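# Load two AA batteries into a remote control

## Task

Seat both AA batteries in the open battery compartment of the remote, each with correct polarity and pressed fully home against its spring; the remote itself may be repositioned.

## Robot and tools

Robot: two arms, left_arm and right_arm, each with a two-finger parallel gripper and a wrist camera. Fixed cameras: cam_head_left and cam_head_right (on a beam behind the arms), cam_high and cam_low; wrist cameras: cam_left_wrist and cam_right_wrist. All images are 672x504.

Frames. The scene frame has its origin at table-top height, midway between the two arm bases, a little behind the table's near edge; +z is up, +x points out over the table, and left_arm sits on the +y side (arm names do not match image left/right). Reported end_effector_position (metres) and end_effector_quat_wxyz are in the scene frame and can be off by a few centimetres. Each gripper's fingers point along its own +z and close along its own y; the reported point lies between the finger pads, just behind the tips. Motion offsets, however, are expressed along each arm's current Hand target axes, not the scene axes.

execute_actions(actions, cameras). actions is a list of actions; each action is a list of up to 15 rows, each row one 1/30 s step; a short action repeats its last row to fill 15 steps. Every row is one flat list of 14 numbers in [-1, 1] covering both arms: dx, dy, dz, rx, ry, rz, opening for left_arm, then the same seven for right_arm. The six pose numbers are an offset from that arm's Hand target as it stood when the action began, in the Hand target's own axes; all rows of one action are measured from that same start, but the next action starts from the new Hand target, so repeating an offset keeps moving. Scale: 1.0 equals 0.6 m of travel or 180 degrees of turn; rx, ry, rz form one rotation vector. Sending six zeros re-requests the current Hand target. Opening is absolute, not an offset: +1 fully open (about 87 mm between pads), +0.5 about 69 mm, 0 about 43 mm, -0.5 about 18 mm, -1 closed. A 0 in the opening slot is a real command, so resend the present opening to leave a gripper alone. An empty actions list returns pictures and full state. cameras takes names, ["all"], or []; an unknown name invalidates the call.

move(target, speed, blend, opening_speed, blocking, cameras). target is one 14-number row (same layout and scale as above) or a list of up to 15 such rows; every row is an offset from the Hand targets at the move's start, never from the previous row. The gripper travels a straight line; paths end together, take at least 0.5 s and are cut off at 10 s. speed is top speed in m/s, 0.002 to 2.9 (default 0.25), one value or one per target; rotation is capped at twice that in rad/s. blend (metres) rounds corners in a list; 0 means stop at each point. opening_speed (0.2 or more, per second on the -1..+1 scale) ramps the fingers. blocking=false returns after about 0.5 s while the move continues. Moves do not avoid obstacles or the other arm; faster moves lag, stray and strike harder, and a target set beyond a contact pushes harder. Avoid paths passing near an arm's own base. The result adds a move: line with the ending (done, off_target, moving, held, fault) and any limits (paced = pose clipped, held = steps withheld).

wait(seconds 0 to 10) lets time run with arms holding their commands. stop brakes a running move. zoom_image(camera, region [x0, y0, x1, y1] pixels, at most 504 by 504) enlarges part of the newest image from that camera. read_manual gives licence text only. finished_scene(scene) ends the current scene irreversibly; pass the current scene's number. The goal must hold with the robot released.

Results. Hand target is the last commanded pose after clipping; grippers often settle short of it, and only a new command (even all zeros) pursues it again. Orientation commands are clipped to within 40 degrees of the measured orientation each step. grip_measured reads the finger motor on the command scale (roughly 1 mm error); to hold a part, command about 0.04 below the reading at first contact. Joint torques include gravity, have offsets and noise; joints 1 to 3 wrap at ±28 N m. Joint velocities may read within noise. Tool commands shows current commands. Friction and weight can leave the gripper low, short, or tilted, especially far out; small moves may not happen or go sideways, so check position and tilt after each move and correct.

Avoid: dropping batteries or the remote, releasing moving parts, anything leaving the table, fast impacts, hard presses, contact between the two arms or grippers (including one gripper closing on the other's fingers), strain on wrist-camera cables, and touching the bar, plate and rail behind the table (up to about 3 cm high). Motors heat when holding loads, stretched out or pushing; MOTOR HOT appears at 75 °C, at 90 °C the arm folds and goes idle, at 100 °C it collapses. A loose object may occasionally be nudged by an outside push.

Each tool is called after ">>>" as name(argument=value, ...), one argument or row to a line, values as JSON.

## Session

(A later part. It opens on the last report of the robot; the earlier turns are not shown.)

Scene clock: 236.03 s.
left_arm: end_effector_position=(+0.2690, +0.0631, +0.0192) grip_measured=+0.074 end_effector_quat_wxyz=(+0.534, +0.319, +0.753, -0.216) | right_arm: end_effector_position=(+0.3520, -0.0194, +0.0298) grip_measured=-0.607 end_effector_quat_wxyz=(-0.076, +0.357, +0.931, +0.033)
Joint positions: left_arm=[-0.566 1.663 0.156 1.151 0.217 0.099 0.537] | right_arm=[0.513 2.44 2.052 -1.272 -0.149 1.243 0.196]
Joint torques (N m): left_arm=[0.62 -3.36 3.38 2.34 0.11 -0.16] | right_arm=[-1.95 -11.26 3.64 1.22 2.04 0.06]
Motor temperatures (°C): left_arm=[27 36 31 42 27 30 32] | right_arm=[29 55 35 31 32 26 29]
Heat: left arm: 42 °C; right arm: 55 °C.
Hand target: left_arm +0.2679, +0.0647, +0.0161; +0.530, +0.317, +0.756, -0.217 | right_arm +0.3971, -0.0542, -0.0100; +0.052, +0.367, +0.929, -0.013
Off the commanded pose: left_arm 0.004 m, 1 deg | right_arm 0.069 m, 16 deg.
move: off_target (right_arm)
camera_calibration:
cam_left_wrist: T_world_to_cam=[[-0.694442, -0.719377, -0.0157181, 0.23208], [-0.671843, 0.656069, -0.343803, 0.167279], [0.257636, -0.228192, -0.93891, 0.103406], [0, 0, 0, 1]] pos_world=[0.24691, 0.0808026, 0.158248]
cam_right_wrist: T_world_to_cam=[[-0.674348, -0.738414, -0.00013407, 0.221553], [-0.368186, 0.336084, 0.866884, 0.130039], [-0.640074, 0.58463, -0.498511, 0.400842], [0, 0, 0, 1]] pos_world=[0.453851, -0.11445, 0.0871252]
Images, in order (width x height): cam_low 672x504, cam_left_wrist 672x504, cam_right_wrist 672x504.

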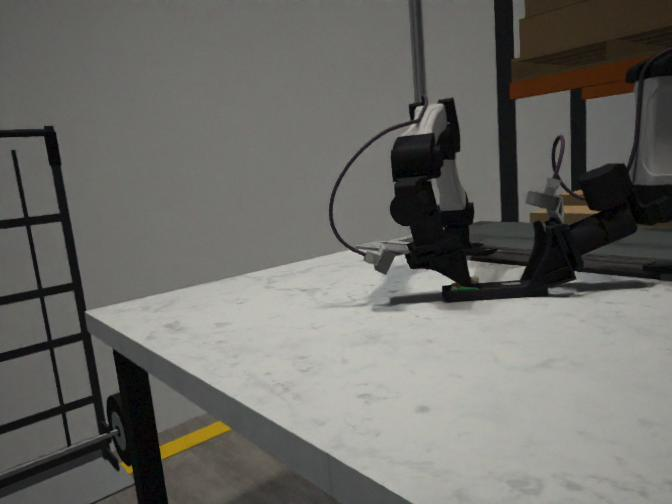

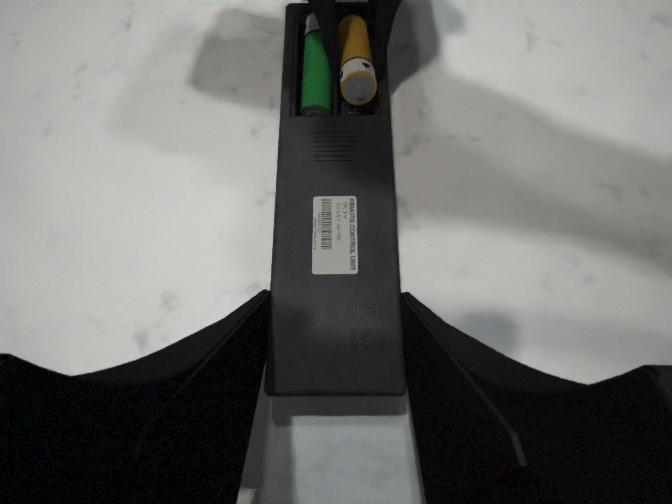

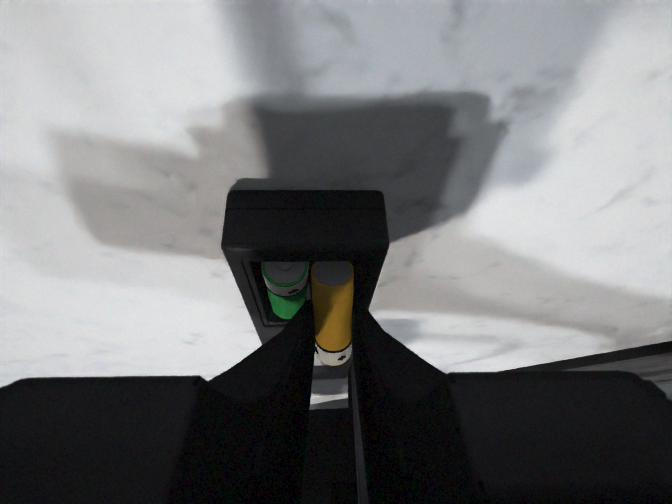

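>>> move(
  target=[0,0,0,0,0,0,-0.2,0.119,0,-0.08,0,0.128,0,-0.68],
  cameras=["cam_left_wrist","cam_right_wrist","cam_low"],
  speed=0.1,
)

>>> zoom_image(
  camera="cam_left_wrist",
  region=[230, 0, 430, 150],
)

>>> zoom_image(
  camera="cam_low",
  region=[400, 220, 560, 320],
)

Scene clock: 240.57 s.
left_arm: end_effector_position=(+0.2691, +0.0630, +0.0194) grip_measured=+0.074 end_effector_quat_wxyz=(+0.535, +0.319, +0.752, -0.216) | right_arm: end_effector_position=(+0.3408, -0.0074, +0.0321) grip_measured=-0.607 end_effector_quat_wxyz=(-0.127, +0.360, +0.923, +0.056)
Joint positions: left_arm=[-0.566 1.663 0.156 1.152 0.217 0.099 0.537] | right_arm=[0.509 2.454 2.052 -1.286 -0.257 1.245 0.196]
Joint torques (N m): left_arm=[0.62 -3.34 3.38 2.33 0.11 -0.16] | right_arm=[-0.03 -12.27 7.75 0 -0.31 0.11]
Heat: left arm: 43 °C; right arm: 54 °C.
Hand target: left_arm +0.2680, +0.0647, +0.0162; +0.530, +0.317, +0.756, -0.217 | right_arm +0.3411, -0.0025, +0.0302; -0.135, +0.362, +0.920, +0.061
Off the commanded pose: left_arm 0.004 m, 1 deg | right_arm 0.005 m, 1 deg.
move: done
camera_calibration:
cam_left_wrist: T_world_to_cam=[[-0.694378, -0.719434, -0.0159037, 0.2321], [-0.671683, 0.655904, -0.344431, 0.167389], [0.258227, -0.228483, -0.938677, 0.103342], [0, 0, 0, 1]] pos_world=[0.246912, 0.0808016, 0.15835]
cam_right_wrist: T_world_to_cam=[[-0.68354, -0.7299, -0.00450801, 0.226279], [-0.294356, 0.269998, 0.916764, 0.0926789], [-0.667928, 0.627971, -0.399405, 0.394456], [0, 0, 0, 1]] pos_world=[0.44542, -0.107569, 0.0736032]
Images, in order (width x height): cam_low 672x504, cam_left_wrist 672x504, cam_right_wrist 672x504.

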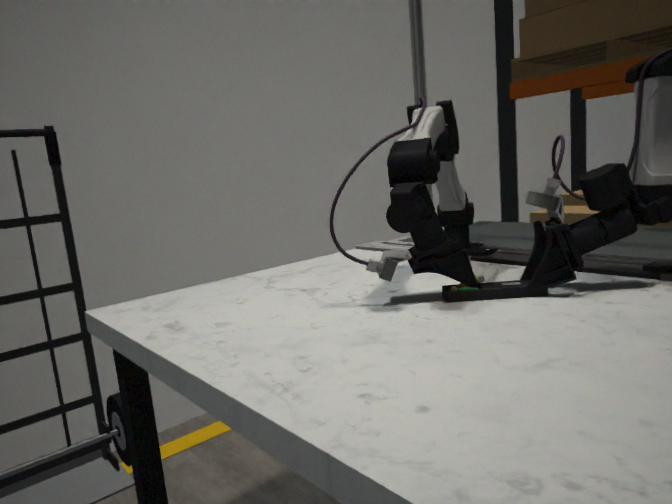

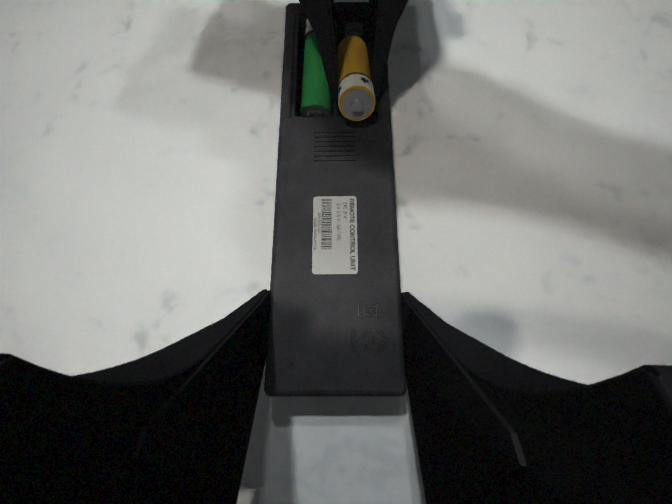

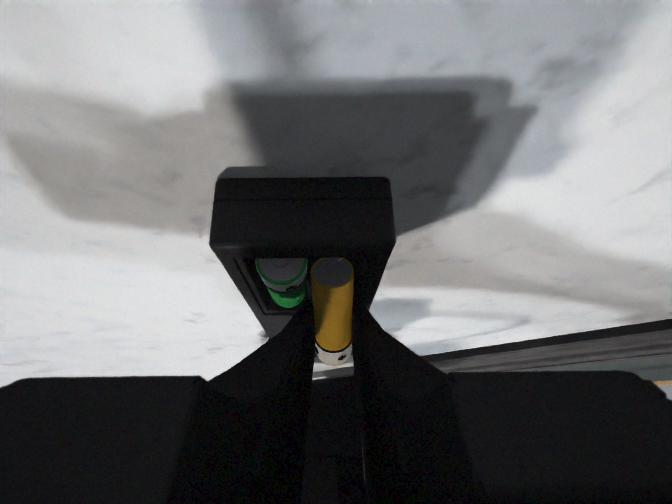

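Scaled by 2.520 from the camera's 672x504 image, which has a finer 960x720 frame.

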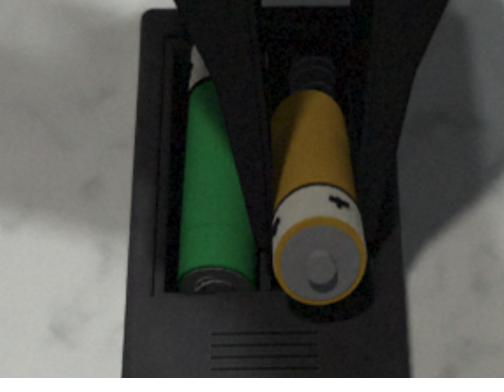

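Scaled by 3.150 from the camera's 672x504 image, which has a finer 960x720 frame.

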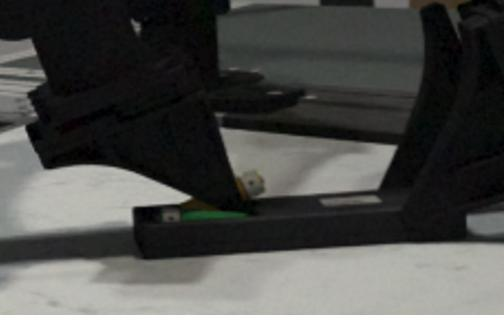

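>>> move(
  target=[0,0,0,0,0,0,-0.2,-0.005,-0.008,0.03,0,0,0,-0.68],
  cameras=["cam_left_wrist","cam_right_wrist","cam_low"],
  speed=0.06,
)

>>> zoom_image(
  camera="cam_left_wrist",
  region=[230, 0, 430, 150],
)

>>> zoom_image(
  camera="cam_low",
  region=[400, 220, 560, 320],
)

Scene clock: 242.83 s.
left_arm: end_effector_position=(+0.2691, +0.0630, +0.0194) grip_measured=+0.074 end_effector_quat_wxyz=(+0.535, +0.319, +0.752, -0.216) | right_arm: end_effector_position=(+0.3389, -0.0060, +0.0304) grip_measured=-0.607 end_effector_quat_wxyz=(-0.138, +0.363, +0.919, +0.070)
Joint positions: left_arm=[-0.566 1.663 0.156 1.152 0.217 0.099 0.537] | right_arm=[0.502 2.442 2.011 -1.253 -0.291 1.245 0.196]
Joint torques (N m): left_arm=[0.64 -3.34 3.38 2.33 0.11 -0.16] | right_arm=[0.55 -12.08 2.97 0.45 0.01 0.13]
Motor temperatures (°C): left_arm=[27 36 31 43 27 30 32] | right_arm=[29 55 34 31 32 26 29]
Heat: left arm: 43 °C; right arm: 55 °C.
Hand target: left_arm +0.2679, +0.0647, +0.0162; +0.530, +0.317, +0.756, -0.217 | right_arm +0.3365, -0.0043, +0.0121; -0.135, +0.362, +0.920, +0.061
Off the commanded pose: left_arm 0.004 m, 1 deg | right_arm 0.019 m, 1 deg.
move: off_target (right_arm)
camera_calibration:
cam_left_wrist: T_world_to_cam=[[-0.694378, -0.719434, -0.0159037, 0.2321], [-0.671683, 0.655904, -0.344431, 0.167389], [0.258227, -0.228483, -0.938677, 0.103342], [0, 0, 0, 1]] pos_world=[0.246912, 0.0808016, 0.15835]
cam_right_wrist: T_world_to_cam=[[-0.691155, -0.722419, -0.0203915, 0.22914], [-0.280623, 0.242264, 0.92874, 0.0881668], [-0.665999, 0.647626, -0.370169, 0.390099], [0, 0, 0, 1]] pos_world=[0.442919, -0.108463, 0.0671913]
Images, in order (width x height): cam_low 672x504, cam_left_wrist 672x504, cam_right_wrist 672x504.

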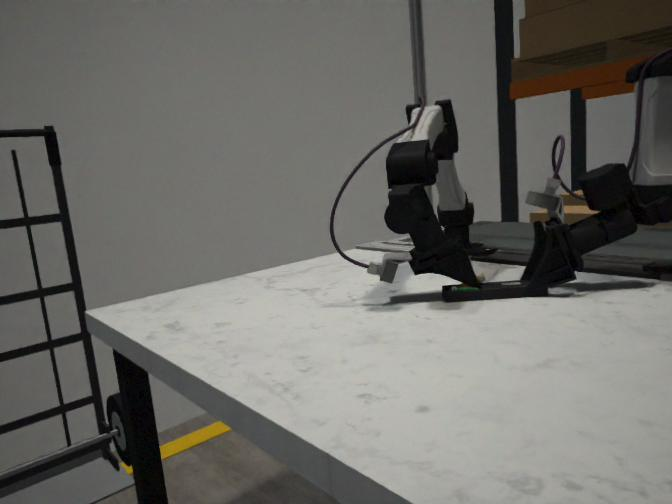

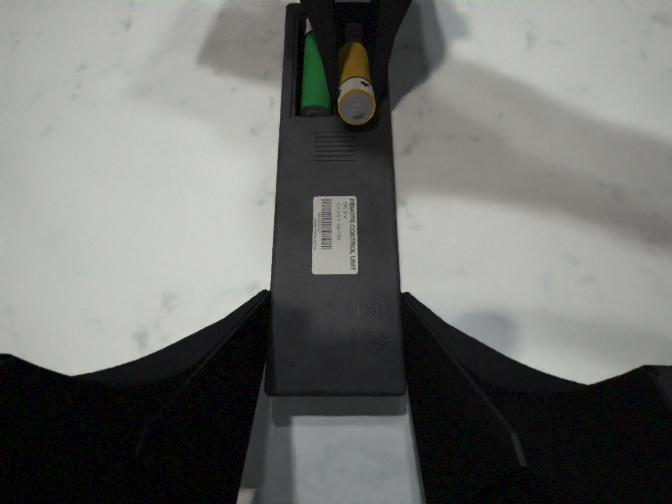

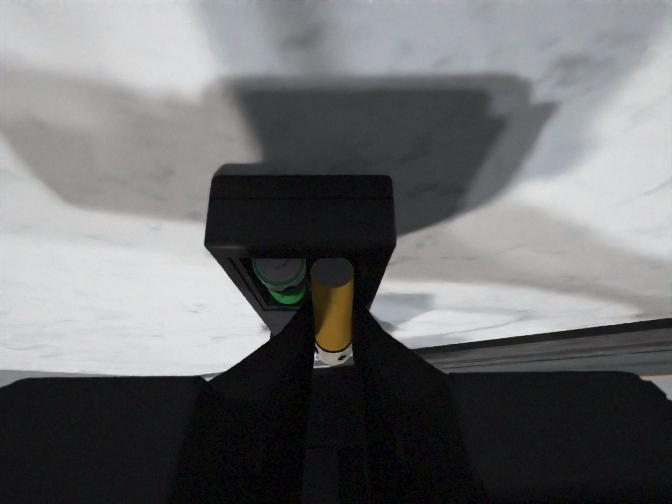

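Scaled by 2.520 from the camera's 672x504 image, which has a finer 960x720 frame.

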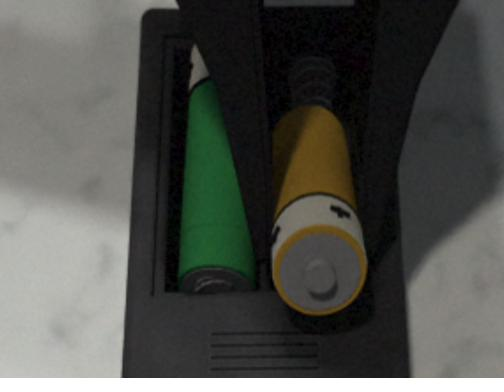

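Scaled by 3.150 from the camera's 672x504 image, which has a finer 960x720 frame.

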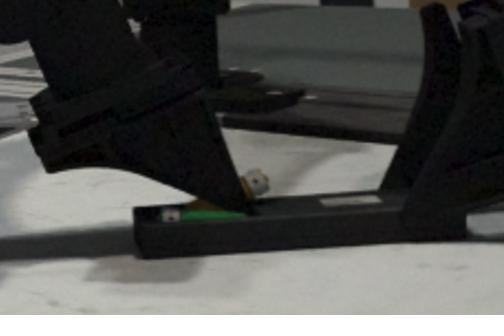

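>>> move(
  target=[0,0,0,0,0,0,-0.2,-0.05,-0.004,0.006,0,0,0,-0.68],
  cameras=["cam_left_wrist","cam_low"],
  speed=0.05,
)

>>> zoom_image(
  camera="cam_left_wrist",
  region=[230, 0, 430, 150],
)

>>> zoom_image(
  camera="cam_low",
  region=[400, 220, 560, 320],
)

Scene clock: 246.37 s.
left_arm: end_effector_position=(+0.2691, +0.0630, +0.0194) grip_measured=+0.074 end_effector_quat_wxyz=(+0.535, +0.319, +0.752, -0.216) | right_arm: end_effector_position=(+0.3415, -0.0097, +0.0304) grip_measured=-0.607 end_effector_quat_wxyz=(-0.166, +0.361, +0.913, +0.091)
Joint positions: left_arm=[-0.566 1.663 0.156 1.152 0.217 0.099 0.537] | right_arm=[0.468 2.457 2.011 -1.253 -0.359 1.206 0.196]
Joint torques (N m): left_arm=[0.62 -3.36 3.37 2.33 0.11 -0.16] | right_arm=[-1.14 -9.17 6.39 0.36 0.68 -0.06]
Heat: left arm: 43 °C; right arm: 54 °C.
Hand target: left_arm +0.2679, +0.0647, +0.0162; +0.530, +0.317, +0.756, -0.217 | right_arm +0.3551, -0.0247, -0.0001; -0.135, +0.362, +0.920, +0.061
Off the commanded pose: left_arm 0.004 m, 1 deg | right_arm 0.037 m, 5 deg.
move: off_target (right_arm)
camera_calibration:
cam_left_wrist: T_world_to_cam=[[-0.694378, -0.719434, -0.0159037, 0.2321], [-0.671683, 0.655904, -0.344431, 0.167389], [0.258227, -0.228483, -0.938677, 0.103342], [0, 0, 0, 1]] pos_world=[0.246912, 0.0808016, 0.15835]
Images, in order (width x height): cam_low 672x504, cam_left_wrist 672x504.

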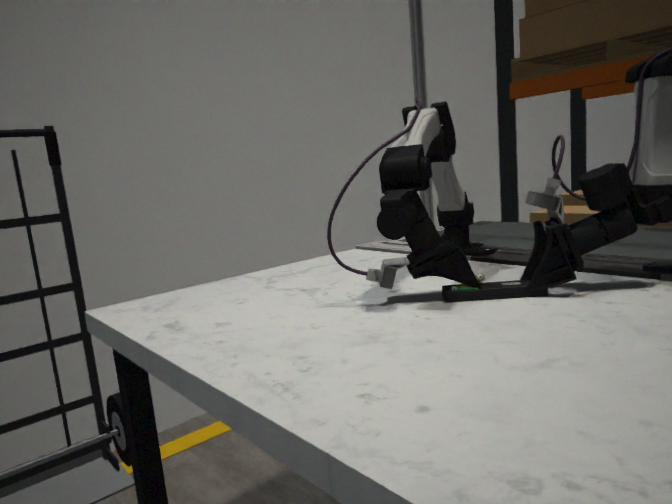

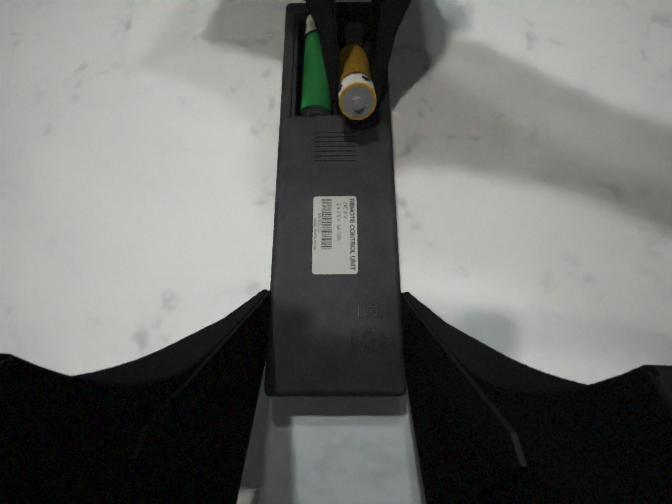

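Scaled by 2.520 from the camera's 672x504 image, which has a finer 960x720 frame.

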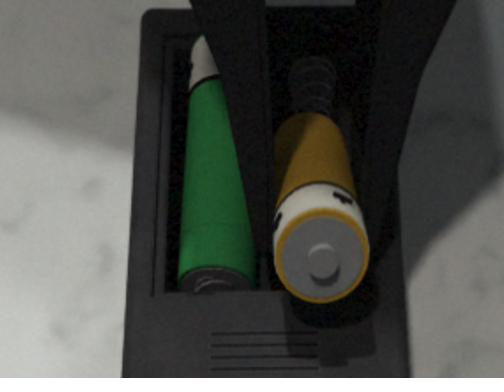

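Scaled by 3.150 from the camera's 672x504 image, which has a finer 960x720 frame.

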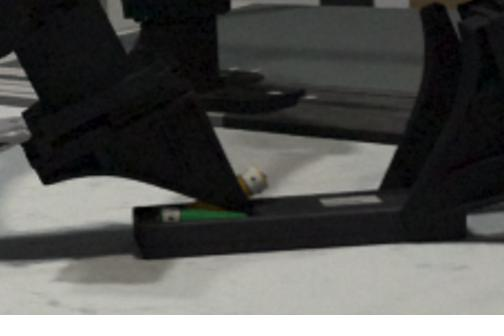

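>>> move(
  target=[0,0,0,0,0,0,-0.2,-0.045,0,-0.008,0,0,0,-0.68],
  cameras=["cam_left_wrist","cam_right_wrist","cam_low"],
  speed=0.05,
)

>>> zoom_image(
  camera="cam_left_wrist",
  region=[230, 0, 430, 150],
)

>>> zoom_image(
  camera="cam_low",
  region=[400, 220, 560, 320],
)

Scene clock: 248.30 s.
left_arm: end_effector_position=(+0.2691, +0.0630, +0.0194) grip_measured=+0.074 end_effector_quat_wxyz=(+0.535, +0.319, +0.752, -0.216) | right_arm: end_effector_position=(+0.3495, -0.0195, +0.0297) grip_measured=-0.607 end_effector_quat_wxyz=(-0.190, +0.358, +0.909, +0.094)
Joint positions: left_arm=[-0.566 1.663 0.156 1.152 0.217 0.099 0.537] | right_arm=[0.429 2.516 2.094 -1.325 -0.393 1.155 0.196]
Joint torques (N m): left_arm=[0.61 -3.34 3.38 2.33 0.11 -0.16] | right_arm=[-2.37 -9.84 7.49 0.44 0.95 -0.13]
Heat: left arm: 43 °C; right arm: 54 °C.
Hand target: left_arm +0.2679, +0.0647, +0.0162; +0.530, +0.317, +0.756, -0.217 | right_arm +0.3749, -0.0434, -0.0035; -0.135, +0.362, +0.920, +0.060
Off the commanded pose: left_arm 0.004 m, 1 deg | right_arm 0.048 m, 8 deg.
move: off_target (right_arm)
camera_calibration:
cam_left_wrist: T_world_to_cam=[[-0.694378, -0.719434, -0.0159037, 0.2321], [-0.671683, 0.655904, -0.344431, 0.167389], [0.258227, -0.228483, -0.938677, 0.103342], [0, 0, 0, 1]] pos_world=[0.246912, 0.0808016, 0.15835]
cam_right_wrist: T_world_to_cam=[[-0.691307, -0.72204, -0.0274324, 0.226875], [-0.205595, 0.160164, 0.965442, 0.0661404], [-0.692694, 0.673057, -0.259171, 0.412238], [0, 0, 0, 1]] pos_world=[0.455993, -0.12424, 0.0492092]
Images, in order (width x height): cam_low 672x504, cam_left_wrist 672x504, cam_right_wrist 672x504.

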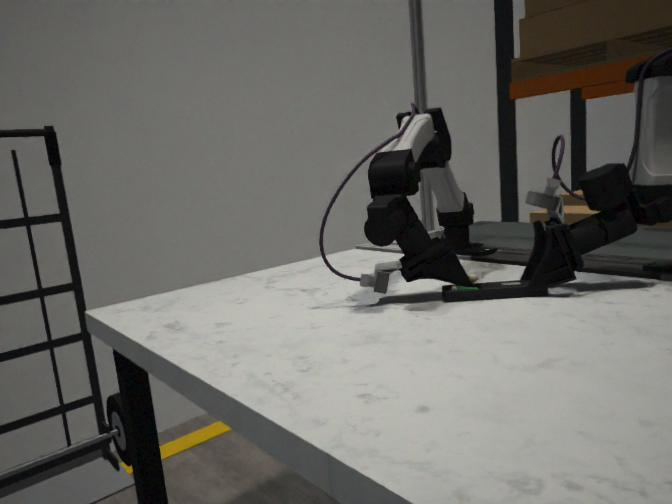

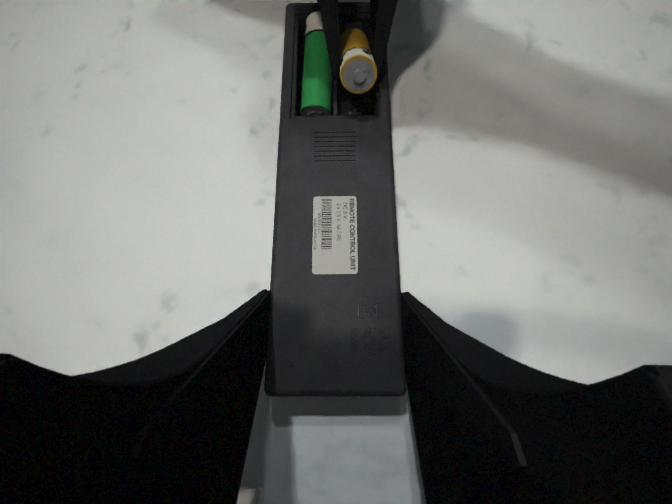

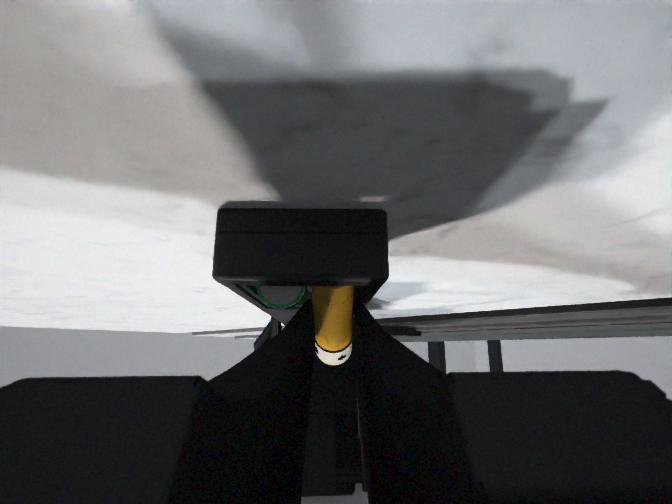

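Scaled by 2.520 from the camera's 672x504 image, which has a finer 960x720 frame.

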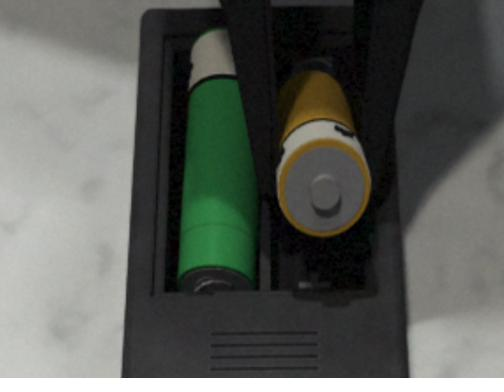

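Scaled by 3.150 from the camera's 672x504 image, which has a finer 960x720 frame.

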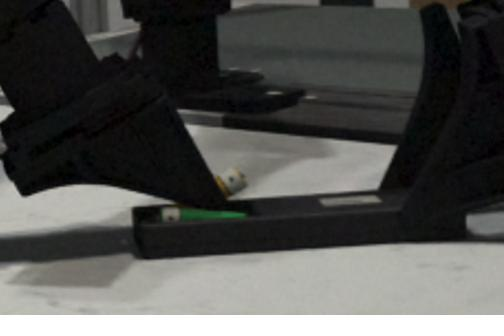

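>>> move(
  target=[0,0,0,0,0,0,-0.2,0,0,0.008,0,-0.11,0,-0.68],
  cameras=["cam_left_wrist","cam_right_wrist","cam_low"],
  speed=0.06,
)

>>> zoom_image(
  camera="cam_left_wrist",
  region=[230, 0, 430, 150],
)

>>> zoom_image(
  camera="cam_low",
  region=[400, 220, 560, 320],
)

Scene clock: 253.07 s.
left_arm: end_effector_position=(+0.2691, +0.0630, +0.0194) grip_measured=+0.074 end_effector_quat_wxyz=(+0.535, +0.319, +0.752, -0.216) | right_arm: end_effector_position=(+0.3495, -0.0171, +0.0308) grip_measured=-0.607 end_effector_quat_wxyz=(-0.056, +0.360, +0.930, +0.047)
Joint positions: left_arm=[-0.566 1.663 0.156 1.152 0.217 0.099 0.537] | right_arm=[0.525 2.374 1.947 -1.183 -0.135 1.266 0.196]
Joint torques (N m): left_arm=[0.62 -3.36 3.38 2.33 0.11 -0.16] | right_arm=[-0.7 -9.89 2.74 0.97 1.51 0.07]
Heat: left arm: 44 °C; right arm: 54 °C.
Hand target: left_arm +0.2679, +0.0647, +0.0162; +0.530, +0.317, +0.756, -0.217 | right_arm +0.3741, -0.0424, -0.0080; +0.026, +0.367, +0.930, -0.002
Off the commanded pose: left_arm 0.004 m, 1 deg | right_arm 0.052 m, 11 deg.
move: off_target (right_arm)
camera_calibration:
cam_left_wrist: T_world_to_cam=[[-0.694378, -0.719434, -0.0159037, 0.2321], [-0.671683, 0.655904, -0.344431, 0.167389], [0.258227, -0.228483, -0.938677, 0.103342], [0, 0, 0, 1]] pos_world=[0.246912, 0.0808016, 0.15835]
cam_right_wrist: T_world_to_cam=[[-0.681389, -0.730807, -0.0403763, 0.225464], [-0.406006, 0.3315, 0.851626, 0.141175], [-0.608989, 0.596681, -0.522593, 0.38842], [0, 0, 0, 1]] pos_world=[0.44749, -0.113792, 0.0918602]
Images, in order (width x height): cam_low 672x504, cam_left_wrist 672x504, cam_right_wrist 672x504.

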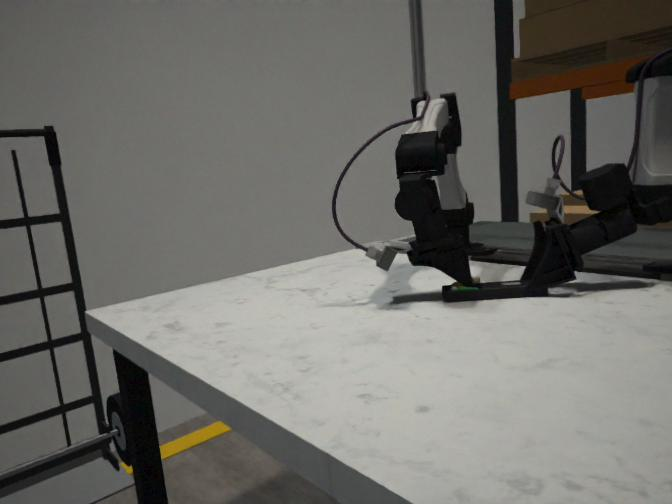

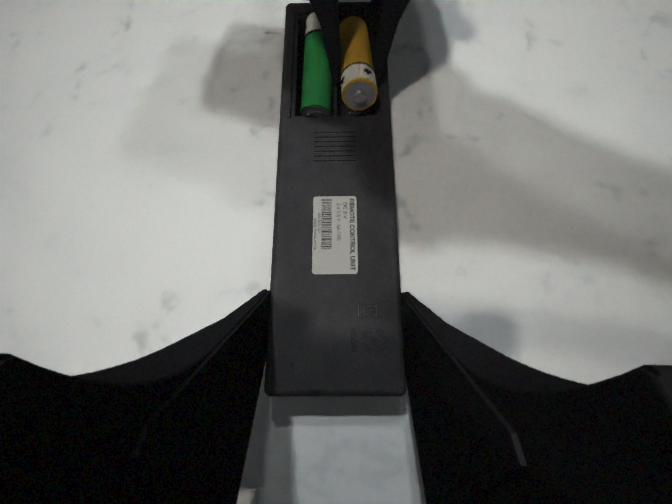

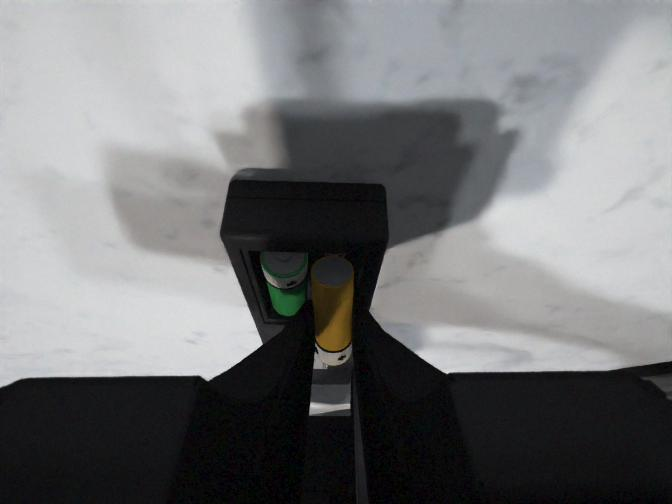

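Scaled by 2.520 from the camera's 672x504 image, which has a finer 960x720 frame.

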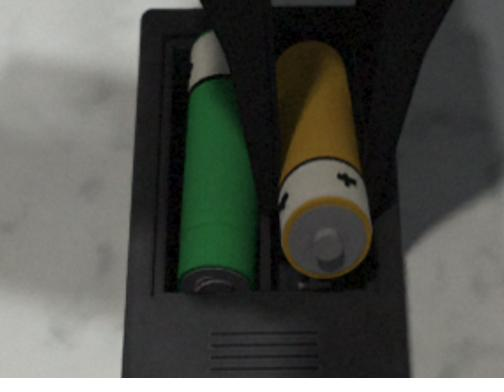

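Scaled by 3.150 from the camera's 672x504 image, which has a finer 960x720 frame.

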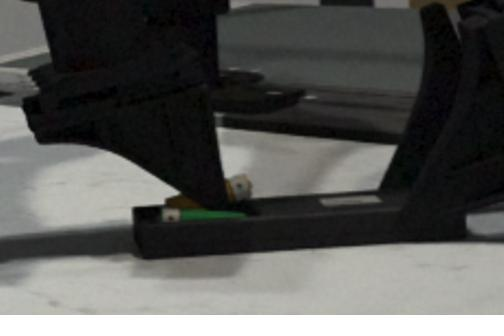

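>>> zoom_image(
  camera="cam_right_wrist",
  region=[220, 200, 400, 380],
)

>>> zoom_image(
  camera="cam_left_wrist",
  region=[280, 0, 400, 120],
)

Scaled by 2.800 from the camera's 672x504 image, which has a finer 960x720 frame.

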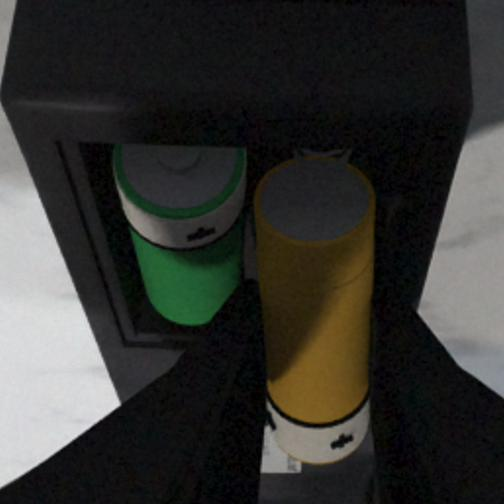

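Scaled by 4.200 from the camera's 672x504 image, which has a finer 960x720 frame.

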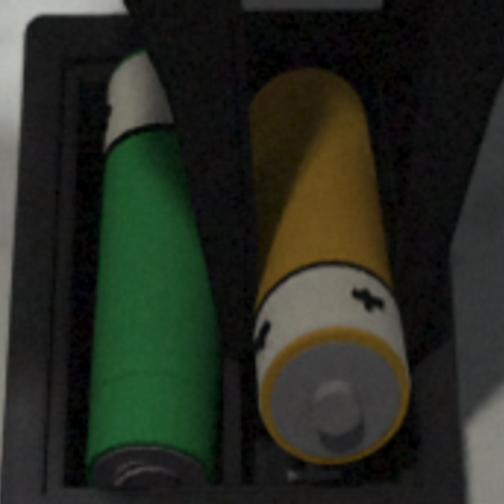

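>>> move(
  target=[0,0,0,0,0,0,-0.2,0.043,0,-0.045,0,0,0,-0.68],
  cameras=["cam_left_wrist","cam_right_wrist","cam_low"],
  speed=0.05,
)

>>> zoom_image(
  camera="cam_left_wrist",
  region=[230, 0, 430, 150],
)

>>> zoom_image(
  camera="cam_low",
  region=[400, 220, 560, 320],
)

Scene clock: 260.67 s.
left_arm: end_effector_position=(+0.2691, +0.0630, +0.0194) grip_measured=+0.074 end_effector_quat_wxyz=(+0.535, +0.319, +0.752, -0.216) | right_arm: end_effector_position=(+0.3483, -0.0151, +0.0322) grip_measured=-0.607 end_effector_quat_wxyz=(-0.006, +0.366, +0.930, +0.019)
Joint positions: left_arm=[-0.566 1.663 0.156 1.152 0.217 0.099 0.537] | right_arm=[0.573 2.347 1.931 -1.174 -0.024 1.323 0.196]
Joint torques (N m): left_arm=[0.62 -3.34 3.38 2.33 0.11 -0.16] | right_arm=[0.21 -12.6 3.64 0.56 0.69 0.1]
Heat: left arm: 44 °C; right arm: 53 °C.
Hand target: left_arm +0.2679, +0.0647, +0.0162; +0.530, +0.317, +0.756, -0.217 | right_arm +0.3540, -0.0241, +0.0177; +0.026, +0.367, +0.930, -0.003
Off the commanded pose: left_arm 0.004 m, 1 deg | right_arm 0.018 m, 4 deg.
move: off_target (right_arm)
camera_calibration:
cam_left_wrist: T_world_to_cam=[[-0.694378, -0.719434, -0.0159037, 0.2321], [-0.671683, 0.655904, -0.344431, 0.167389], [0.258227, -0.228483, -0.938677, 0.103342], [0, 0, 0, 1]] pos_world=[0.246912, 0.0808016, 0.15835]
cam_right_wrist: T_world_to_cam=[[-0.687205, -0.725996, -0.0260431, 0.227727], [-0.461286, 0.408383, 0.787679, 0.161243], [-0.561216, 0.553311, -0.615535, 0.372898], [0, 0, 0, 1]] pos_world=[0.440151, -0.106849, 0.108455]
Images, in order (width x height): cam_low 672x504, cam_left_wrist 672x504, cam_right_wrist 672x504.

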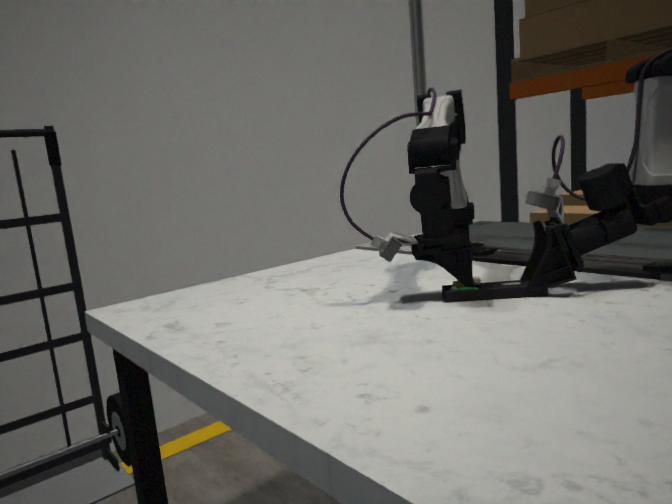

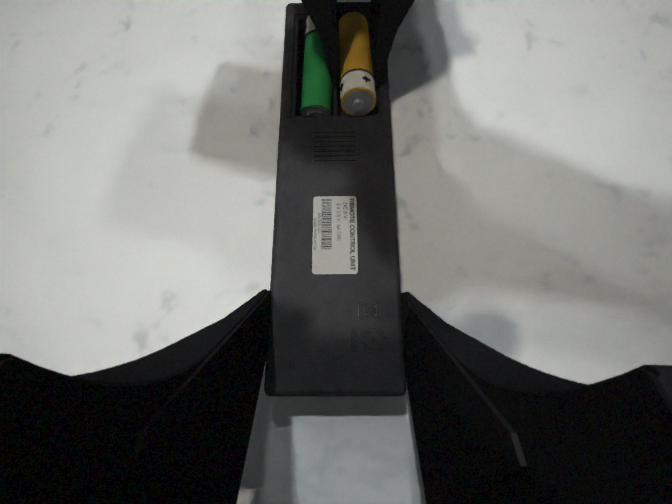

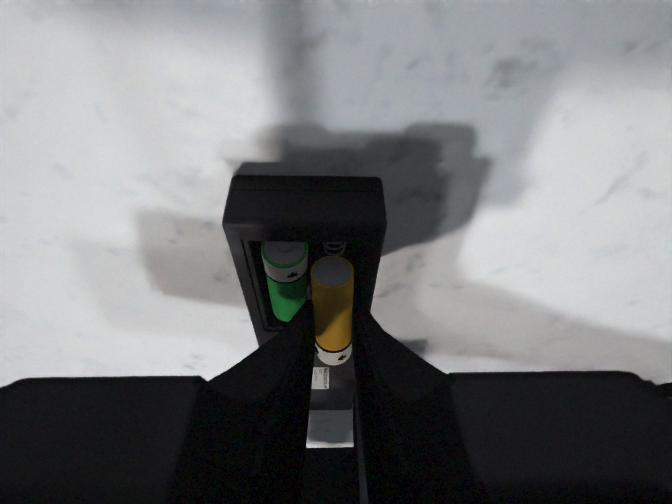

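Scaled by 2.520 from the camera's 672x504 image, which has a finer 960x720 frame.

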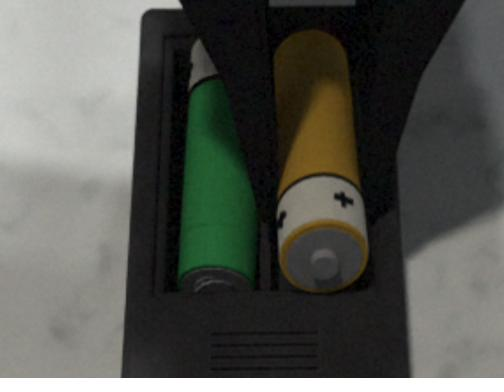

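Scaled by 3.150 from the camera's 672x504 image, which has a finer 960x720 frame.

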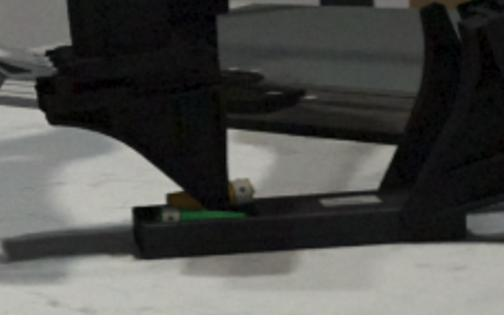

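>>> move(
  target=[0,0,0,0,0,0,-0.2,-0.016,0,0.012,0,-0.06,0,-0.68],
  cameras=["cam_left_wrist","cam_right_wrist","cam_low"],
  speed=0.05,
)

>>> zoom_image(
  camera="cam_left_wrist",
  region=[230, 0, 430, 150],
)

>>> zoom_image(
  camera="cam_low",
  region=[400, 220, 560, 320],
)

Scene clock: 264.30 s.
left_arm: end_effector_position=(+0.2691, +0.0630, +0.0194) grip_measured=+0.074 end_effector_quat_wxyz=(+0.535, +0.319, +0.752, -0.216) | right_arm: end_effector_position=(+0.3485, -0.0143, +0.0334) grip_measured=-0.607 end_effector_quat_wxyz=(+0.068, +0.360, +0.930, -0.004)
Joint positions: left_arm=[-0.566 1.663 0.156 1.152 0.217 0.099 0.537] | right_arm=[0.633 2.298 1.873 -1.121 0.123 1.368 0.196]
Joint torques (N m): left_arm=[0.62 -3.34 3.37 2.33 0.11 -0.16] | right_arm=[-0.29 -10.67 3.04 0.75 1.05 0.16]
Heat: left arm: 44 °C; right arm: 54 °C.
Hand target: left_arm +0.2679, +0.0647, +0.0162; +0.530, +0.317, +0.756, -0.217 | right_arm +0.3613, -0.0308, +0.0110; +0.113, +0.365, +0.923, -0.037
Off the commanded pose: left_arm 0.004 m, 1 deg | right_arm 0.031 m, 7 deg.
move: off_target (right_arm)
camera_calibration:
cam_left_wrist: T_world_to_cam=[[-0.694378, -0.719434, -0.0159037, 0.2321], [-0.671683, 0.655904, -0.344431, 0.167389], [0.258227, -0.228483, -0.938677, 0.103342], [0, 0, 0, 1]] pos_world=[0.246912, 0.0808016, 0.15835]
cam_right_wrist: T_world_to_cam=[[-0.677644, -0.734406, -0.0380307, 0.22547], [-0.553521, 0.475326, 0.683871, 0.196699], [-0.484162, 0.484472, -0.728611, 0.349296], [0, 0, 0, 1]] pos_world=[0.430781, -0.0971338, 0.128558]
Images, in order (width x height): cam_low 672x504, cam_left_wrist 672x504, cam_right_wrist 672x504.

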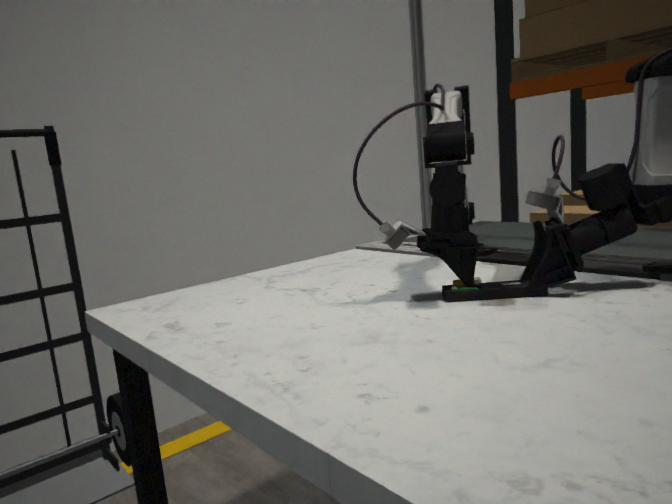

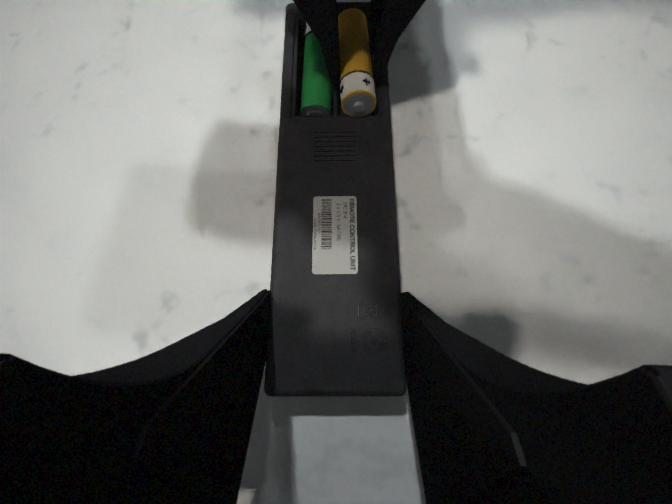

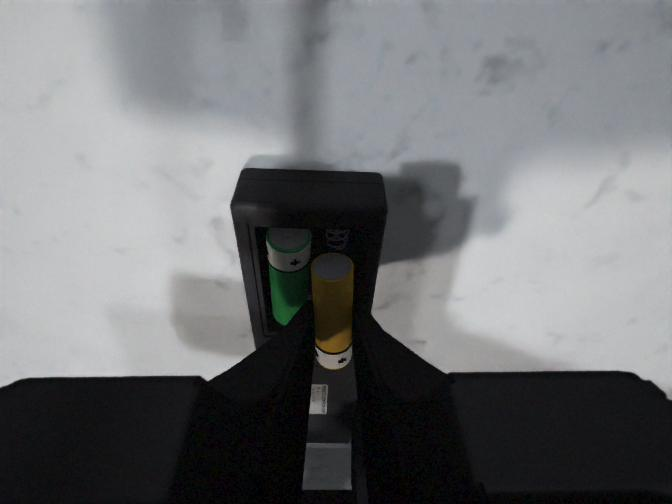

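Scaled by 2.520 from the camera's 672x504 image, which has a finer 960x720 frame.

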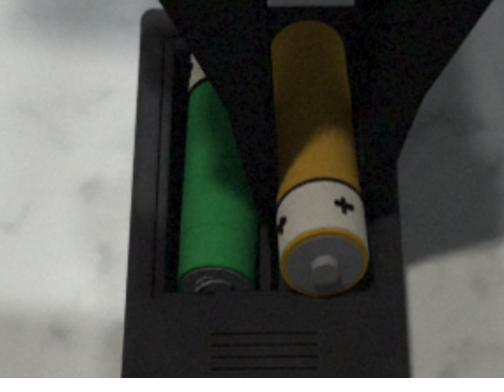

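Scaled by 3.150 from the camera's 672x504 image, which has a finer 960x720 frame.

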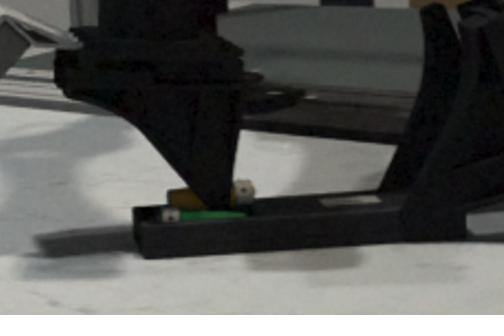

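>>> move(
  target=[0,0,0,0,0,0,-0.2,-0.035,0,0,0,0,0,-0.68],
  cameras=["cam_left_wrist","cam_right_wrist","cam_low"],
  speed=0.05,
)

>>> zoom_image(
  camera="cam_left_wrist",
  region=[230, 0, 430, 150],
)

>>> zoom_image(
  camera="cam_low",
  region=[400, 220, 560, 320],
)

Scene clock: 266.13 s.
left_arm: end_effector_position=(+0.2691, +0.0630, +0.0194) grip_measured=+0.074 end_effector_quat_wxyz=(+0.535, +0.319, +0.752, -0.216) | right_arm: end_effector_position=(+0.3538, -0.0203, +0.0332) grip_measured=-0.607 end_effector_quat_wxyz=(+0.069, +0.359, +0.931, -0.003)
Joint positions: left_arm=[-0.566 1.663 0.156 1.152 0.217 0.099 0.537] | right_arm=[0.615 2.298 1.872 -1.116 0.123 1.347 0.196]
Joint torques (N m): left_arm=[0.62 -3.34 3.38 2.33 0.11 -0.16] | right_arm=[-2.29 -10.18 6.06 0.58 1.04 -0.1]
Heat: left arm: 44 °C; right arm: 54 °C.
Hand target: left_arm +0.2679, +0.0647, +0.0162; +0.530, +0.317, +0.756, -0.217 | right_arm +0.3761, -0.0448, +0.0159; +0.113, +0.365, +0.923, -0.037
Off the commanded pose: left_arm 0.004 m, 1 deg | right_arm 0.037 m, 7 deg.
move: off_target (right_arm)
camera_calibration:
cam_left_wrist: T_world_to_cam=[[-0.694378, -0.719434, -0.0159037, 0.2321], [-0.671683, 0.655904, -0.344431, 0.167389], [0.258227, -0.228483, -0.938677, 0.103342], [0, 0, 0, 1]] pos_world=[0.246912, 0.0808016, 0.15835]
cam_right_wrist: T_world_to_cam=[[-0.675177, -0.736559, -0.0402157, 0.223784], [-0.556632, 0.472954, 0.682989, 0.203616], [-0.484042, 0.483524, -0.72932, 0.354612], [0, 0, 0, 1]] pos_world=[0.43608, -0.102935, 0.128558]
Images, in order (width x height): cam_low 672x504, cam_left_wrist 672x504, cam_right_wrist 672x504.

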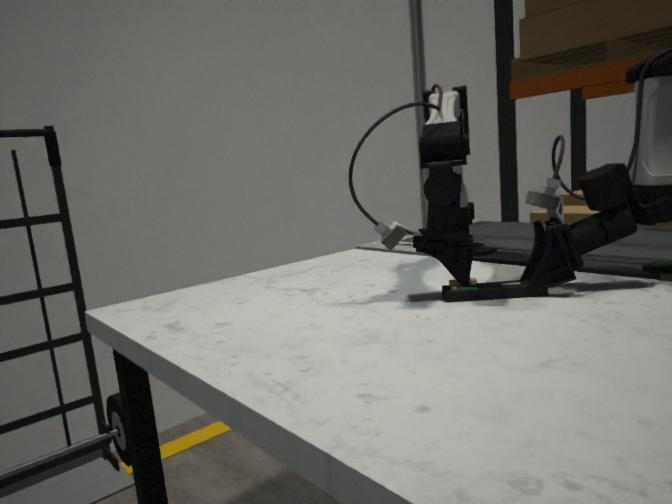

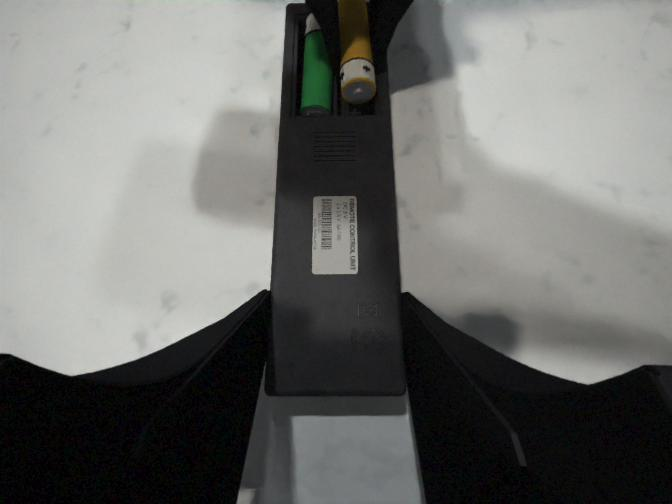

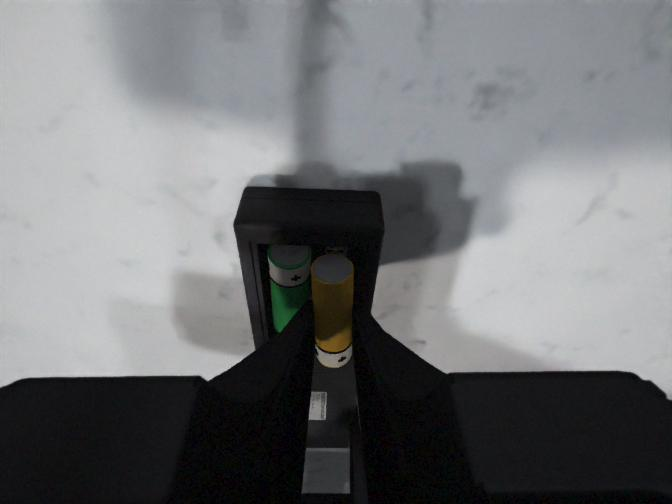

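Scaled by 2.520 from the camera's 672x504 image, which has a finer 960x720 frame.

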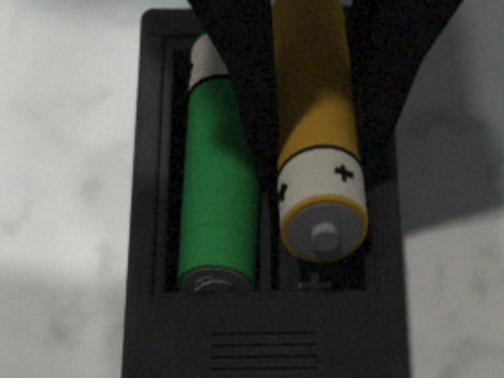

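Scaled by 3.150 from the camera's 672x504 image, which has a finer 960x720 frame.

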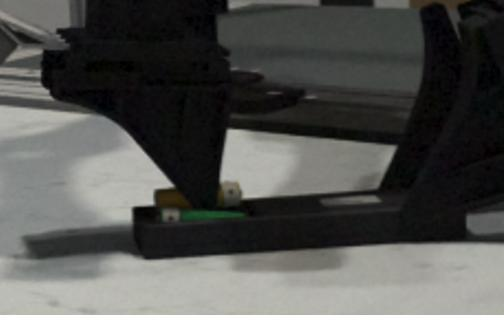

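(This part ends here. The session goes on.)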